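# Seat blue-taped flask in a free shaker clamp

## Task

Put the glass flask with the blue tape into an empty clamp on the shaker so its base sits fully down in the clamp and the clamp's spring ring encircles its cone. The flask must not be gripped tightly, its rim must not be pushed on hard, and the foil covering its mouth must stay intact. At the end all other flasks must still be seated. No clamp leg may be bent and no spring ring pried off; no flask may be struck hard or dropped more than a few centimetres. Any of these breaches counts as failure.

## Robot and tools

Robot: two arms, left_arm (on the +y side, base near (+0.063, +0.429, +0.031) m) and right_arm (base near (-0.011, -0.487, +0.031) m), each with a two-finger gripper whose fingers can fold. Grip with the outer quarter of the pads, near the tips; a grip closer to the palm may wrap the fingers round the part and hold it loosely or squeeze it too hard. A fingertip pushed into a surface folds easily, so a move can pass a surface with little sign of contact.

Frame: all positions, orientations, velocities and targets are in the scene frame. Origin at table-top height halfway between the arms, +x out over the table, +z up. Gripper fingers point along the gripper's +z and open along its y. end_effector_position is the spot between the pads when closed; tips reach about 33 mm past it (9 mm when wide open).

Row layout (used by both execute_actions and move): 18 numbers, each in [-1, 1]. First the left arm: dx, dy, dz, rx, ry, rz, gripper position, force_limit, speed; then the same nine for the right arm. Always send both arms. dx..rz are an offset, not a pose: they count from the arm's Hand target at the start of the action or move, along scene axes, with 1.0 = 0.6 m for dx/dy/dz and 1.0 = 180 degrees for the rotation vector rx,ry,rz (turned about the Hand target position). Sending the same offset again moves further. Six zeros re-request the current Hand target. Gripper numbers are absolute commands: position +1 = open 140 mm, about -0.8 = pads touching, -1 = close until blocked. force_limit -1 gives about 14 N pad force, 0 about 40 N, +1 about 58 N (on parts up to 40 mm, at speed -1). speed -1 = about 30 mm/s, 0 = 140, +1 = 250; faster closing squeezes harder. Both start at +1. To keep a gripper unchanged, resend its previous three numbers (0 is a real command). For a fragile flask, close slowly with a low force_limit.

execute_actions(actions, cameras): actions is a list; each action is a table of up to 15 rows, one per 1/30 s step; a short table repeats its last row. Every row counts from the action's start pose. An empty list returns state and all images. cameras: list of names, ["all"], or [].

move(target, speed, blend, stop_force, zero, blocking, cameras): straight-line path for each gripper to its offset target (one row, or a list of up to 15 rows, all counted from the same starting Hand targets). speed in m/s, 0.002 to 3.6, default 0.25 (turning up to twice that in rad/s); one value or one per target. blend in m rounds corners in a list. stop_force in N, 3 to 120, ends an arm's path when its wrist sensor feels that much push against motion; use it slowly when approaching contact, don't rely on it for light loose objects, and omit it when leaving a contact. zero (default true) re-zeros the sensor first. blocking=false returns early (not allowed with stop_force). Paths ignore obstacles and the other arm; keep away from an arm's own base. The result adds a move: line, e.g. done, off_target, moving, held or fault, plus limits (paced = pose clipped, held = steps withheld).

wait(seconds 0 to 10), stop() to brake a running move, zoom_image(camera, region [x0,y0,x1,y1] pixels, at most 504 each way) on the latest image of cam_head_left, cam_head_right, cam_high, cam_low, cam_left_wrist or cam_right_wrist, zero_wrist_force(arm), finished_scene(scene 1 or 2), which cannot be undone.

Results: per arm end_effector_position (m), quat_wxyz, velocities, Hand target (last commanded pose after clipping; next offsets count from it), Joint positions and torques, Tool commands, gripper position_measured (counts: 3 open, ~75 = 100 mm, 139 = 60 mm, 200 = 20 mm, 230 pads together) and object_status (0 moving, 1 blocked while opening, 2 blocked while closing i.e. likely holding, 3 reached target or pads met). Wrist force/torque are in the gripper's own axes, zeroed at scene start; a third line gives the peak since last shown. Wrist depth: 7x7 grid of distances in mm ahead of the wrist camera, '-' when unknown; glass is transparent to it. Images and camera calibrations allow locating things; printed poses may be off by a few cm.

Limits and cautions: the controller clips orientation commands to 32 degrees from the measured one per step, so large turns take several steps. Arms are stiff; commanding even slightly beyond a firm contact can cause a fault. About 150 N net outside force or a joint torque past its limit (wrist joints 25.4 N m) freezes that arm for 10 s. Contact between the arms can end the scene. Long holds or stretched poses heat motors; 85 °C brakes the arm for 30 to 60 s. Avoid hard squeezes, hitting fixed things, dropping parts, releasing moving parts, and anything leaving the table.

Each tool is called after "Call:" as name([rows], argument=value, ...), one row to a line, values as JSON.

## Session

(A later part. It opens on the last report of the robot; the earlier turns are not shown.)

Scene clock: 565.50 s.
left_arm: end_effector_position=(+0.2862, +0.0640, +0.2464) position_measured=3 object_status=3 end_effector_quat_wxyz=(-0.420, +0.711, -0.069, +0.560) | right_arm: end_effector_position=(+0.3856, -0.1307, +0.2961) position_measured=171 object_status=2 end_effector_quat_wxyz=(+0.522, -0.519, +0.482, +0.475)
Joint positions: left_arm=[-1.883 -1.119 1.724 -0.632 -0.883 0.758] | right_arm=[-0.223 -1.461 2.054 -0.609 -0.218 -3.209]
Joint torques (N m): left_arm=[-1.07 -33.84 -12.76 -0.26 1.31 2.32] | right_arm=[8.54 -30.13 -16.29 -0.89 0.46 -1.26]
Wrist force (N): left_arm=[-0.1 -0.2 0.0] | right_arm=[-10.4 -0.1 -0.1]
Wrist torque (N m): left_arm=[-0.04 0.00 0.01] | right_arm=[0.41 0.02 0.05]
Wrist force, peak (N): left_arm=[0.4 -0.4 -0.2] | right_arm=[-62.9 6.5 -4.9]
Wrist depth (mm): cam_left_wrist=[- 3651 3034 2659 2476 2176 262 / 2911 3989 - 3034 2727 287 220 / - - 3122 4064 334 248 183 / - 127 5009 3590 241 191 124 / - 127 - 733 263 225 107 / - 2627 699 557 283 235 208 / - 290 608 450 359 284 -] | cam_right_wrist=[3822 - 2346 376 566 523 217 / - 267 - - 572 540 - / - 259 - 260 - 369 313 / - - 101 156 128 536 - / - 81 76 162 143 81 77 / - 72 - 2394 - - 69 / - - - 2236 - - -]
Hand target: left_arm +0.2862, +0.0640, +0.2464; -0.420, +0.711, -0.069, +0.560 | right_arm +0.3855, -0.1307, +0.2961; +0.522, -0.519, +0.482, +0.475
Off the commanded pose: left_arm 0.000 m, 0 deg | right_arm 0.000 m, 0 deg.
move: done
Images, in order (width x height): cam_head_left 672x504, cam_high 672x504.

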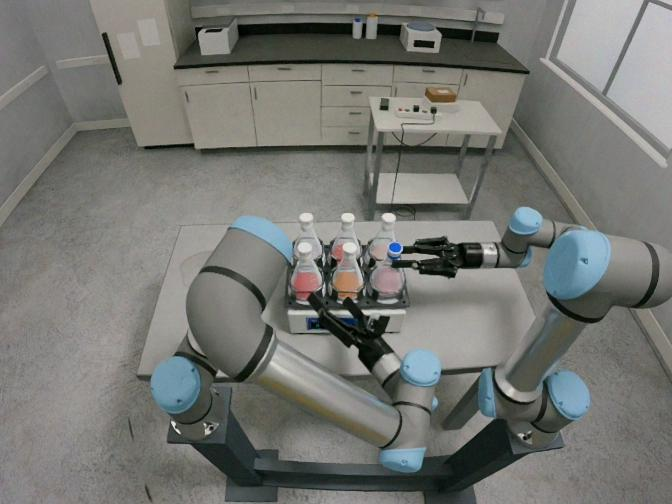

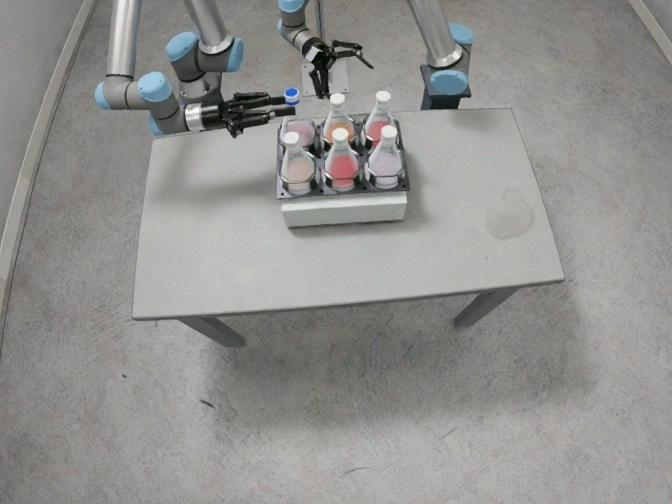

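Call:
move(target=[0,0,0,0,0,0,1,1,1,0.019,0,-0.017,0,0.025,0,-1,0,-1], speed=0.02)

Call:
move(target=[0,0,0,0,0,0,1,1,1,0,0,-0.055,0,0,0,-1,0,-1], speed=0.015, stop_force=22, cameras=["cam_head_left","cam_high","cam_low"])

Call:
zoom_image(camera="cam_head_left", region=[340, 200, 460, 320])

Call:
zoom_image(camera="cam_high", region=[250, 70, 350, 170])

Call:
zoom_image(camera="cam_low", region=[330, 140, 450, 260])

Scene clock: 571.20 s.
left_arm: end_effector_position=(+0.2862, +0.0640, +0.2464) position_measured=3 object_status=3 end_effector_quat_wxyz=(-0.420, +0.711, -0.069, +0.560) | right_arm: end_effector_position=(+0.3970, -0.1307, +0.2859) position_measured=171 object_status=2 end_effector_quat_wxyz=(+0.502, -0.500, +0.502, +0.496)
Joint positions: left_arm=[-1.883 -1.119 1.724 -0.632 -0.883 0.758] | right_arm=[-0.217 -1.421 2.037 -0.637 -0.212 -3.127]
Joint torques (N m): left_arm=[0.23 -33.69 -11.76 -0.2 1.18 2.31] | right_arm=[7.65 -34.31 -23.94 -1.31 2.29 -1.09]
Wrist force (N): left_arm=[0.4 -0.2 -0.1] | right_arm=[2.2 3.8 -0.1]
Wrist torque (N m): left_arm=[-0.04 -0.08 0.00] | right_arm=[0.23 0.15 0.61]
Wrist force, peak (N): left_arm=[0.2 -0.3 -0.3] | right_arm=[-10.7 0.2 -0.4]
Wrist depth (mm): cam_left_wrist=[4683 - 2244 2693 2595 2221 272 / - 5129 - 3034 2762 286 222 / - - - 4396 331 246 183 / - 127 - 869 240 191 124 / - 127 3917 761 263 226 106 / - 2595 758 515 283 234 208 / - 291 581 433 360 285 -] | cam_right_wrist=[- 2693 314 307 529 245 216 / - - - - 572 541 2469 / 3202 262 - 265 3078 376 319 / - - 101 155 127 533 2821 / - 81 76 162 144 81 80 / - 72 - - - - 69 / - - - - - - -]
Hand target: left_arm +0.2862, +0.0640, +0.2464; -0.420, +0.711, -0.069, +0.560 | right_arm +0.3969, -0.1307, +0.2859; +0.502, -0.500, +0.502, +0.495
Off the commanded pose: left_arm 0.000 m, 0 deg | right_arm 0.000 m, 0 deg.
move: done

Scene clock: 572.63 s.
left_arm: end_effector_position=(+0.2862, +0.0640, +0.2464) position_measured=3 object_status=3 end_effector_quat_wxyz=(-0.420, +0.711, -0.069, +0.560) | right_arm: end_effector_position=(+0.3970, -0.1307, +0.2794) position_measured=171 object_status=2 end_effector_quat_wxyz=(+0.502, -0.500, +0.502, +0.495)
Joint positions: left_arm=[-1.883 -1.119 1.724 -0.632 -0.883 0.758] | right_arm=[-0.217 -1.411 2.045 -0.655 -0.212 -3.127]
Joint torques (N m): left_arm=[-0.97 -34.08 -13.52 -0.21 1.47 2.28] | right_arm=[4.48 -32.57 -20.81 -0.25 -2.34 -0.63]
Wrist force (N): left_arm=[0.1 -0.3 -0.1] | right_arm=[-20.0 -3.3 -4.2]
Wrist torque (N m): left_arm=[-0.06 -0.03 0.00] | right_arm=[0.34 -0.16 0.39]
Wrist force, peak (N): left_arm=[0.2 -0.3 -0.3] | right_arm=[-40.3 -6.0 -7.6]
Wrist depth (mm): cam_left_wrist=[- - 2476 2727 2693 1657 248 / 3077 - 3590 3168 2595 286 220 / 2992 - - 4064 336 247 177 / - 127 4787 3989 238 191 124 / - 118 - 775 262 226 107 / - 343 - 502 281 235 208 / - 288 576 431 360 285 -] | cam_right_wrist=[266 379 273 285 517 241 216 / - - - - 581 545 624 / 3118 264 365 267 - 539 320 / - 264 101 156 124 539 - / - 81 76 161 143 81 77 / - 72 - - - - 69 / - - - - - - -]
Hand target: left_arm +0.2862, +0.0640, +0.2464; -0.420, +0.711, -0.069, +0.560 | right_arm +0.3970, -0.1307, +0.2794; +0.502, -0.500, +0.502, +0.495 (not the last commanded pose)
Off the commanded pose: left_arm 0.000 m, 0 deg | right_arm 0.027 m, 0 deg.
move: contact (right_arm)
Images, in order (width x height): cam_head_left 672x504, cam_high 672x504, cam_low 672x504.

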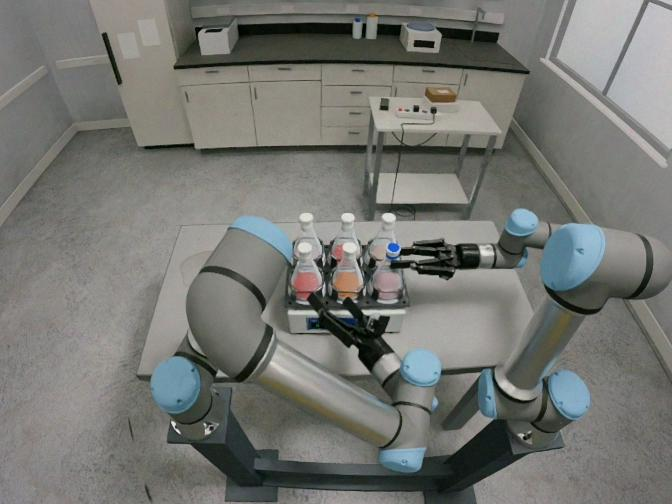

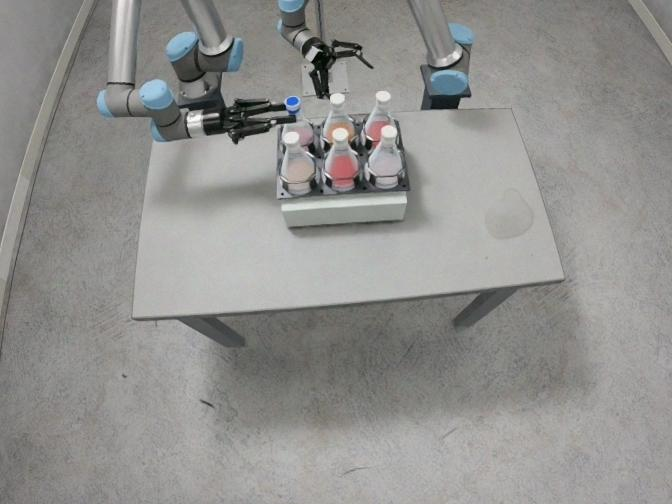

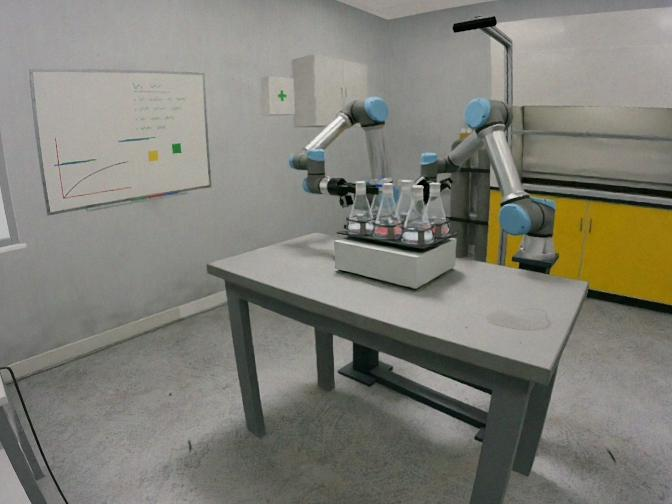

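Scaled by 4.200 from the camera's 672x504 image, which has a finer 960x720 frame.

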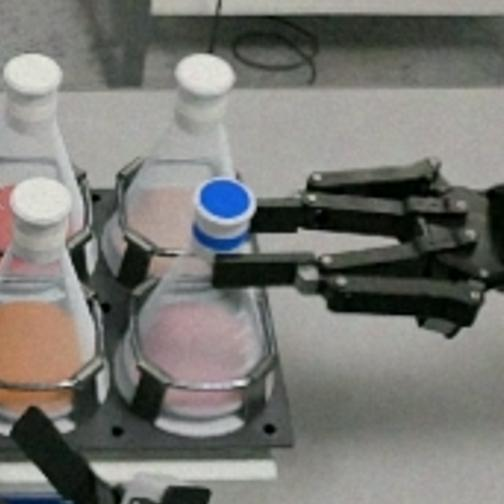

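Scaled by 5.040 from the camera's 672x504 image, which has a finer 960x720 frame.

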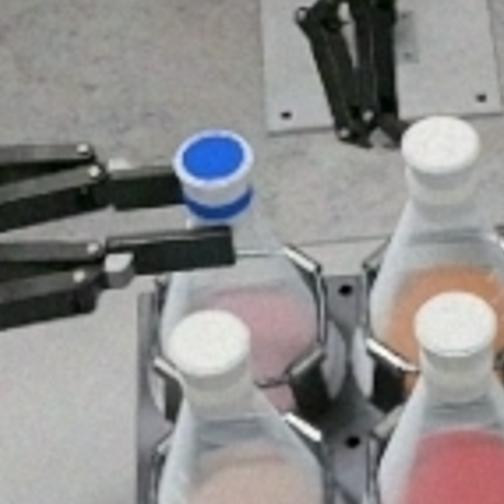

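Scaled by 4.200 from the camera's 672x504 image, which has a finer 960x720 frame.

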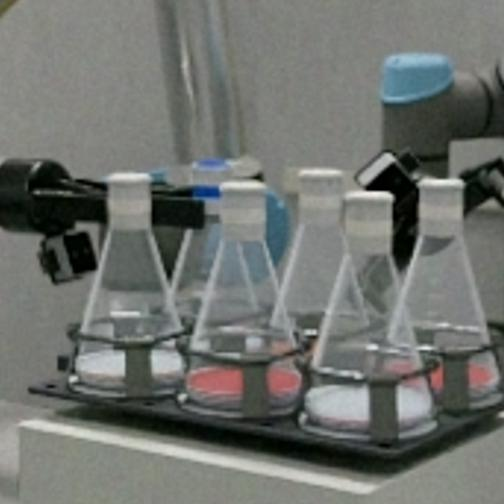

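Call:
move(target=[0,0,0,0,0,0,1,1,1,0,0,-0.02,0,0,0,-1,0,-1], speed=0.008, stop_force=25, cameras=["cam_low","cam_head_left"])

Call:
zoom_image(camera="cam_low", region=[350, 170, 430, 250])

Call:
zoom_image(camera="cam_head_left", region=[330, 230, 420, 320])

Scene clock: 579.73 s.
left_arm: end_effector_position=(+0.2862, +0.0640, +0.2464) position_measured=3 object_status=3 end_effector_quat_wxyz=(-0.420, +0.711, -0.069, +0.560) | right_arm: end_effector_position=(+0.3970, -0.1307, +0.2789) position_measured=171 object_status=2 end_effector_quat_wxyz=(+0.503, -0.500, +0.502, +0.495)
Joint positions: left_arm=[-1.883 -1.119 1.724 -0.632 -0.883 0.758] | right_arm=[-0.217 -1.41 2.046 -0.657 -0.212 -3.127]
Joint torques (N m): left_arm=[-0.39 -34.12 -12.83 -0.1 1.25 2.26] | right_arm=[4.4 -24.71 -12.73 -0.48 -3.68 1.24]
Wrist force (N): left_arm=[0.2 -0.2 -0.2] | right_arm=[-45.5 -6.7 -8.7]
Wrist torque (N m): left_arm=[-0.05 -0.05 0.00] | right_arm=[0.42 -0.47 0.48]
Wrist force, peak (N): left_arm=[0.1 -0.3 -0.4] | right_arm=[-56.6 -7.8 -11.1]
Wrist depth (mm): cam_left_wrist=[- 3989 2798 2727 2595 2112 249 / - 3419 3651 3366 2627 288 220 / - 3122 4683 4142 334 248 183 / 2564 127 4142 4896 239 191 124 / - 119 3474 - 257 225 106 / - 343 730 - 278 235 208 / - 290 578 417 365 282 -] | cam_right_wrist=[2926 313 312 2469 563 244 215 / - - - - 585 549 594 / - 264 365 268 - 535 322 / 164 269 102 156 124 537 - / - 81 76 161 143 82 80 / - 72 - 2548 - - 69 / - - - - - - -]
Hand target: left_arm +0.2862, +0.0640, +0.2464; -0.420, +0.711, -0.069, +0.560 | right_arm +0.3970, -0.1307, +0.2789; +0.503, -0.500, +0.502, +0.495 (not the last commanded pose)
Off the commanded pose: left_arm 0.000 m, 0 deg | right_arm 0.011 m, 0 deg.
move: contact (right_arm)
Images, in order (width x height): cam_head_left 672x504, cam_low 672x504.

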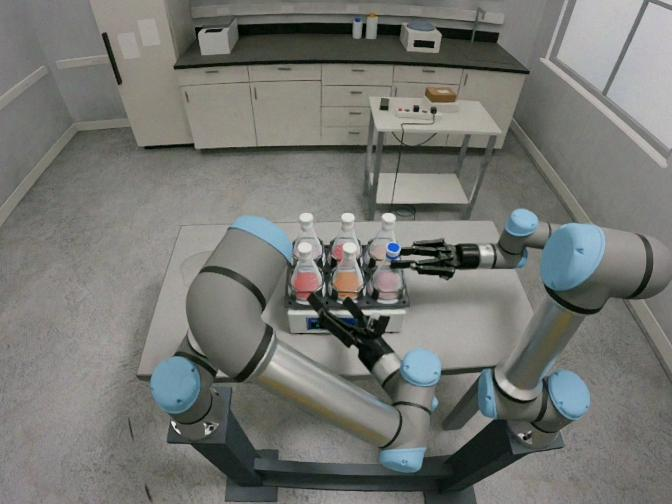

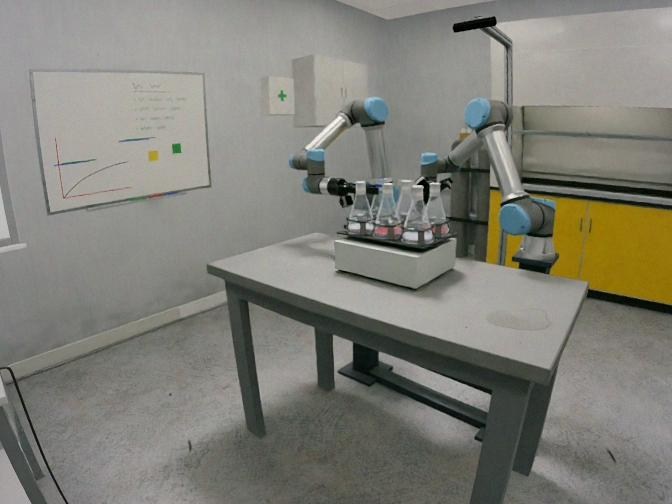

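Scaled by 6.300 from the camera's 672x504 image, which has a finer 960x720 frame.

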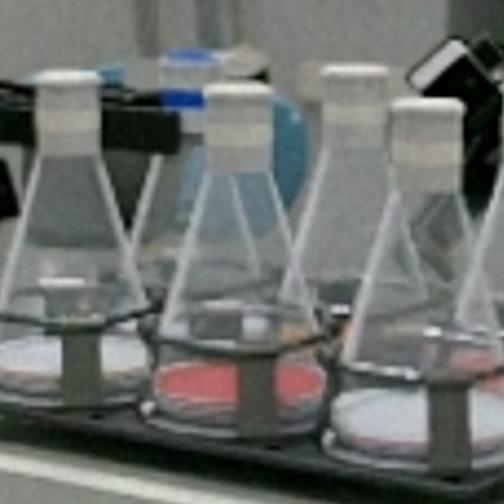

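Scaled by 5.600 from the camera's 672x504 image, which has a finer 960x720 frame.

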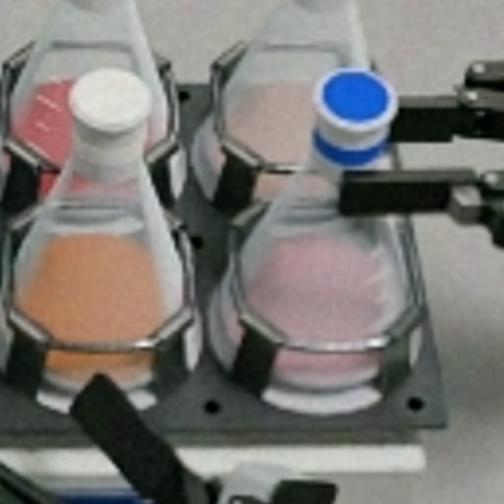

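Call:
move(target=[0,0,0,0,0,0,1,1,1,0,0,0.006,0,0,0,-1,0,-1], speed=0.02)

Call:
move(target=[0,0,0,0,0,0,1,1,1,0,0,0,0,0,0,0.5,0,-1])

Call:
move(target=[0,0,0,0,0,0,1,1,1,0,-0.13,0,0,0,0,0.5,0,-1], speed=0.08, cameras=["cam_low","cam_head_left","cam_right_wrist","cam_high"])

Call:
zoom_image(camera="cam_low", region=[350, 170, 430, 250])

Call:
zoom_image(camera="cam_head_left", region=[330, 230, 420, 320])

Call:
zoom_image(camera="cam_high", region=[260, 80, 420, 220])

Scene clock: 588.73 s.
left_arm: end_effector_position=(+0.2862, +0.0640, +0.2464) position_measured=3 object_status=3 end_effector_quat_wxyz=(-0.420, +0.711, -0.069, +0.560) | right_arm: end_effector_position=(+0.3970, -0.1307, +0.2825) position_measured=171 object_status=2 end_effector_quat_wxyz=(+0.503, -0.500, +0.502, +0.495)
Joint positions: left_arm=[-1.883 -1.119 1.724 -0.632 -0.883 0.758] | right_arm=[-0.217 -1.416 2.041 -0.646 -0.212 -3.127]
Joint torques (N m): left_arm=[0.55 -34.18 -13.04 -0.29 1.46 2.21] | right_arm=[4.78 -32.99 -26.79 0.64 2.04 -0.5]
Wrist force (N): left_arm=[0.0 -0.1 -0.2] | right_arm=[5.7 1.7 -0.1]
Wrist torque (N m): left_arm=[-0.03 0.00 0.01] | right_arm=[0.27 0.20 0.52]
Wrist force, peak (N): left_arm=[0.1 -0.3 -0.4] | right_arm=[-45.8 -6.7 -8.9]
Wrist depth (mm): cam_left_wrist=[3264 - 3590 2693 2627 2112 272 / 2367 - - 2951 2659 288 221 / 2834 - - - 328 247 177 / - 127 - 5385 240 190 124 / - 119 - - 264 226 106 / - 2762 2267 554 282 235 208 / - 290 573 450 349 284 -] | cam_right_wrist=[- 311 381 383 521 249 216 / 2962 - 2443 - 574 537 - / 2724 268 383 267 - 537 321 / - 263 101 155 124 536 - / - 81 76 161 143 81 77 / - 72 - - - - 69 / - - - - - - -]
Hand target: left_arm +0.2862, +0.0640, +0.2464; -0.420, +0.711, -0.069, +0.560 | right_arm +0.3970, -0.1307, +0.2825; +0.503, -0.500, +0.502, +0.495
Off the commanded pose: left_arm 0.000 m, 0 deg | right_arm 0.000 m, 0 deg.
move: done

Scene clock: 591.17 s.
left_arm: end_effector_position=(+0.2862, +0.0640, +0.2464) position_measured=3 object_status=3 end_effector_quat_wxyz=(-0.420, +0.711, -0.069, +0.560) | right_arm: end_effector_position=(+0.3970, -0.1307, +0.2825) position_measured=66 object_status=0 end_effector_quat_wxyz=(+0.503, -0.500, +0.502, +0.495)
Joint positions: left_arm=[-1.883 -1.119 1.724 -0.632 -0.883 0.758] | right_arm=[-0.217 -1.415 2.041 -0.647 -0.212 -3.127]
Joint torques (N m): left_arm=[0.02 -34.83 -12.26 -0.34 1.18 2.29] | right_arm=[3.43 -15.5 -12.08 -0.94 -1.25 -1.39]
Wrist force (N): left_arm=[0.2 -0.1 -0.4] | right_arm=[1.1 0.1 0.1]
Wrist torque (N m): left_arm=[-0.03 -0.05 0.00] | right_arm=[0.32 0.12 0.28]
Wrist force, peak (N): left_arm=[0.2 -0.1 -0.4] | right_arm=[5.9 1.7 0.0]
Wrist depth (mm): cam_left_wrist=[- 2762 2693 2693 2534 2198 272 / - 3122 241 2992 2727 289 221 / - - - 3779 334 247 183 / - 127 - 835 241 191 124 / - 117 - 735 262 225 106 / - 318 764 561 282 235 208 / - 290 584 454 358 283 -] | cam_right_wrist=[- 300 315 377 519 249 216 / 3703 - - - 564 541 2756 / 2548 263 382 267 - 366 319 / - 104 142 153 - 128 100 / - 101 - 159 3485 118 97 / - - 2604 - 2604 542 - / - - 1730 - - - -]
Hand target: left_arm +0.2862, +0.0640, +0.2464; -0.420, +0.711, -0.069, +0.560 | right_arm +0.3970, -0.1307, +0.2825; +0.503, -0.500, +0.502, +0.495
Off the commanded pose: left_arm 0.000 m, 0 deg | right_arm 0.000 m, 0 deg.
move: done

Scene clock: 592.50 s.
left_arm: end_effector_position=(+0.2862, +0.0640, +0.2464) position_measured=3 object_status=3 end_effector_quat_wxyz=(-0.420, +0.711, -0.069, +0.560) | right_arm: end_effector_position=(+0.3971, -0.2088, +0.2825) position_measured=66 object_status=3 end_effector_quat_wxyz=(+0.503, -0.500, +0.502, +0.495)
Joint positions: left_arm=[-1.883 -1.119 1.724 -0.632 -0.883 0.758] | right_arm=[-0.41 -1.416 2.042 -0.637 -0.405 -3.137]
Joint torques (N m): left_arm=[0.06 -33.24 -13.02 -0.37 1.28 2.23] | right_arm=[11.98 -25.05 -15.72 1.39 1.43 -1.11]
Wrist force (N): left_arm=[0.2 -0.1 -0.1] | right_arm=[1.2 0.3 0.1]
Wrist torque (N m): left_arm=[-0.02 -0.04 0.00] | right_arm=[0.32 0.11 0.30]
Wrist force, peak (N): left_arm=[0.0 0.0 -0.4] | right_arm=[1.3 0.2 1.5]
Wrist depth (mm): cam_left_wrist=[3419 5523 3264 2659 2627 2154 263 / - - - 2951 2693 304 221 / 2448 - 5385 2951 335 248 183 / 2659 127 - 342 239 191 124 / - 118 - 690 264 225 106 / - 329 - 540 283 234 208 / - 286 663 440 358 284 -] | cam_right_wrist=[3160 343 335 351 344 293 265 / - - - 2756 658 632 297 / - 227 335 233 - 420 360 / - 104 144 233 - 128 100 / - 103 3078 - 2756 126 97 / - 2693 3591 2890 - - - / - 2236 2079 - 2236 - -]
Hand target: left_arm +0.2862, +0.0640, +0.2464; -0.420, +0.711, -0.069, +0.560 | right_arm +0.3970, -0.2087, +0.2825; +0.503, -0.500, +0.502, +0.495
Off the commanded pose: left_arm 0.000 m, 0 deg | right_arm 0.000 m, 0 deg.
move: done
camera_calibration:
cam_right_wrist: T_world_to_cam=[[-0.999754, 0.00458635, -0.021679, 0.413252], [-0.0218798, -0.359085, 0.933049, -0.33], [-0.0035053, 0.933294, 0.359097, 0.238379], [0, 0, 0, 1]] pos_world=[0.406766, -0.342871, 0.231264]
Images, in order (width x height): cam_head_left 672x504, cam_high 672x504, cam_low 672x504, cam_right_wrist 672x504.

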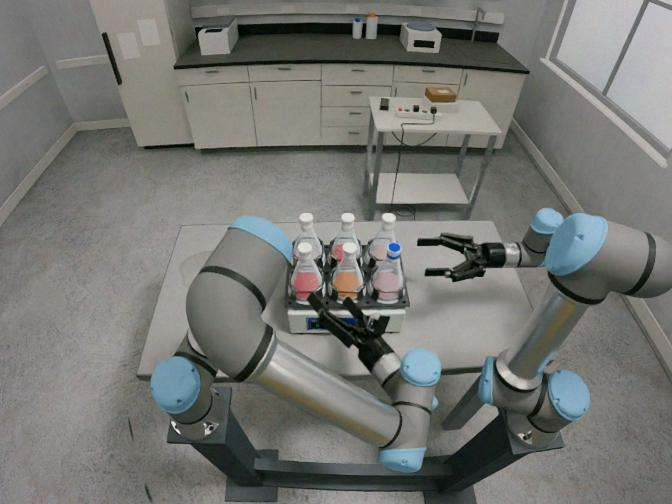

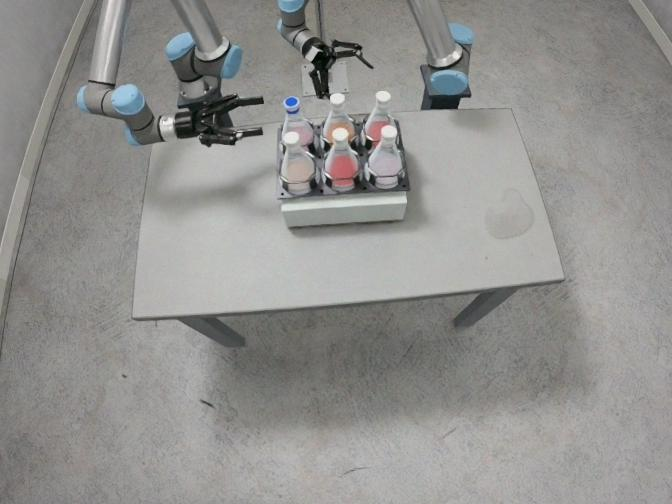

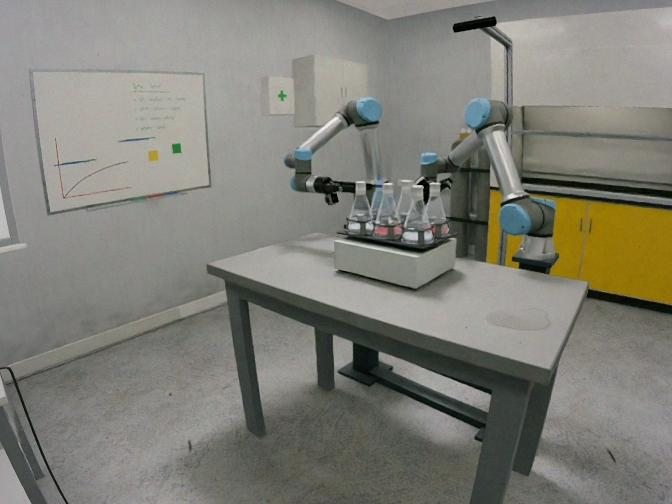

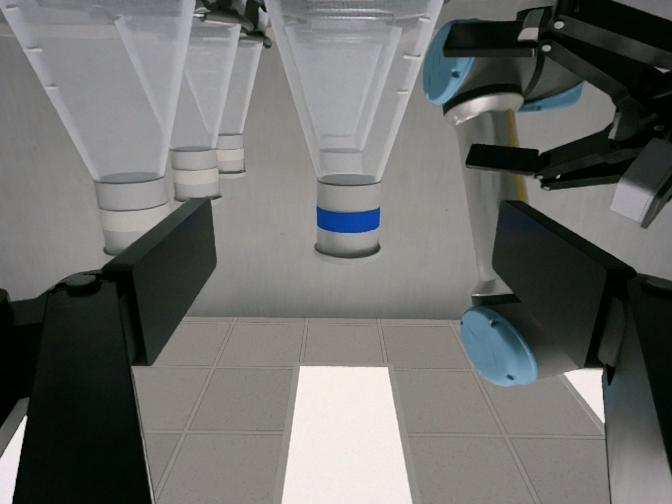

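Scaled by 6.300 from the camera's 672x504 image, which has a finer 960x720 frame.

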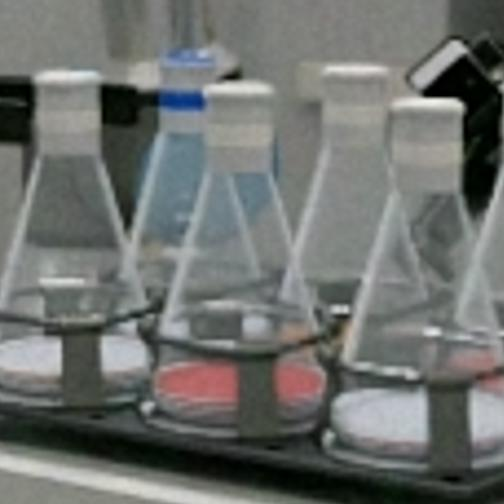

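Scaled by 5.600 from the camera's 672x504 image, which has a finer 960x720 frame.

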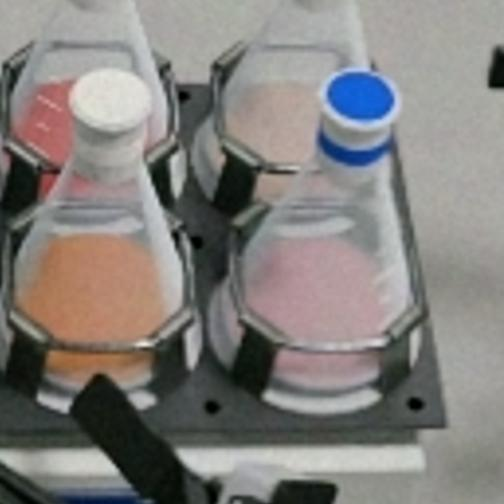

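Scaled by 3.150 from the camera's 672x504 image, which has a finer 960x720 frame.

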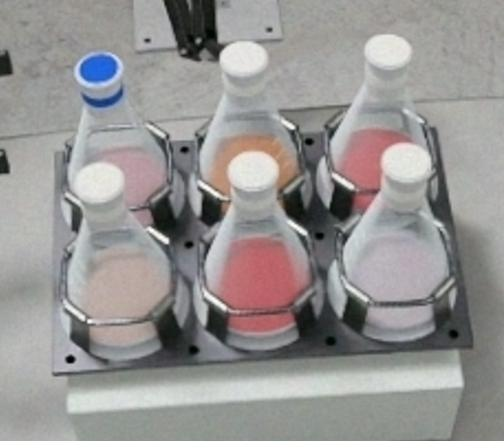

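Call:
finished_scene(scene=1)

The scene is finished: the task was done.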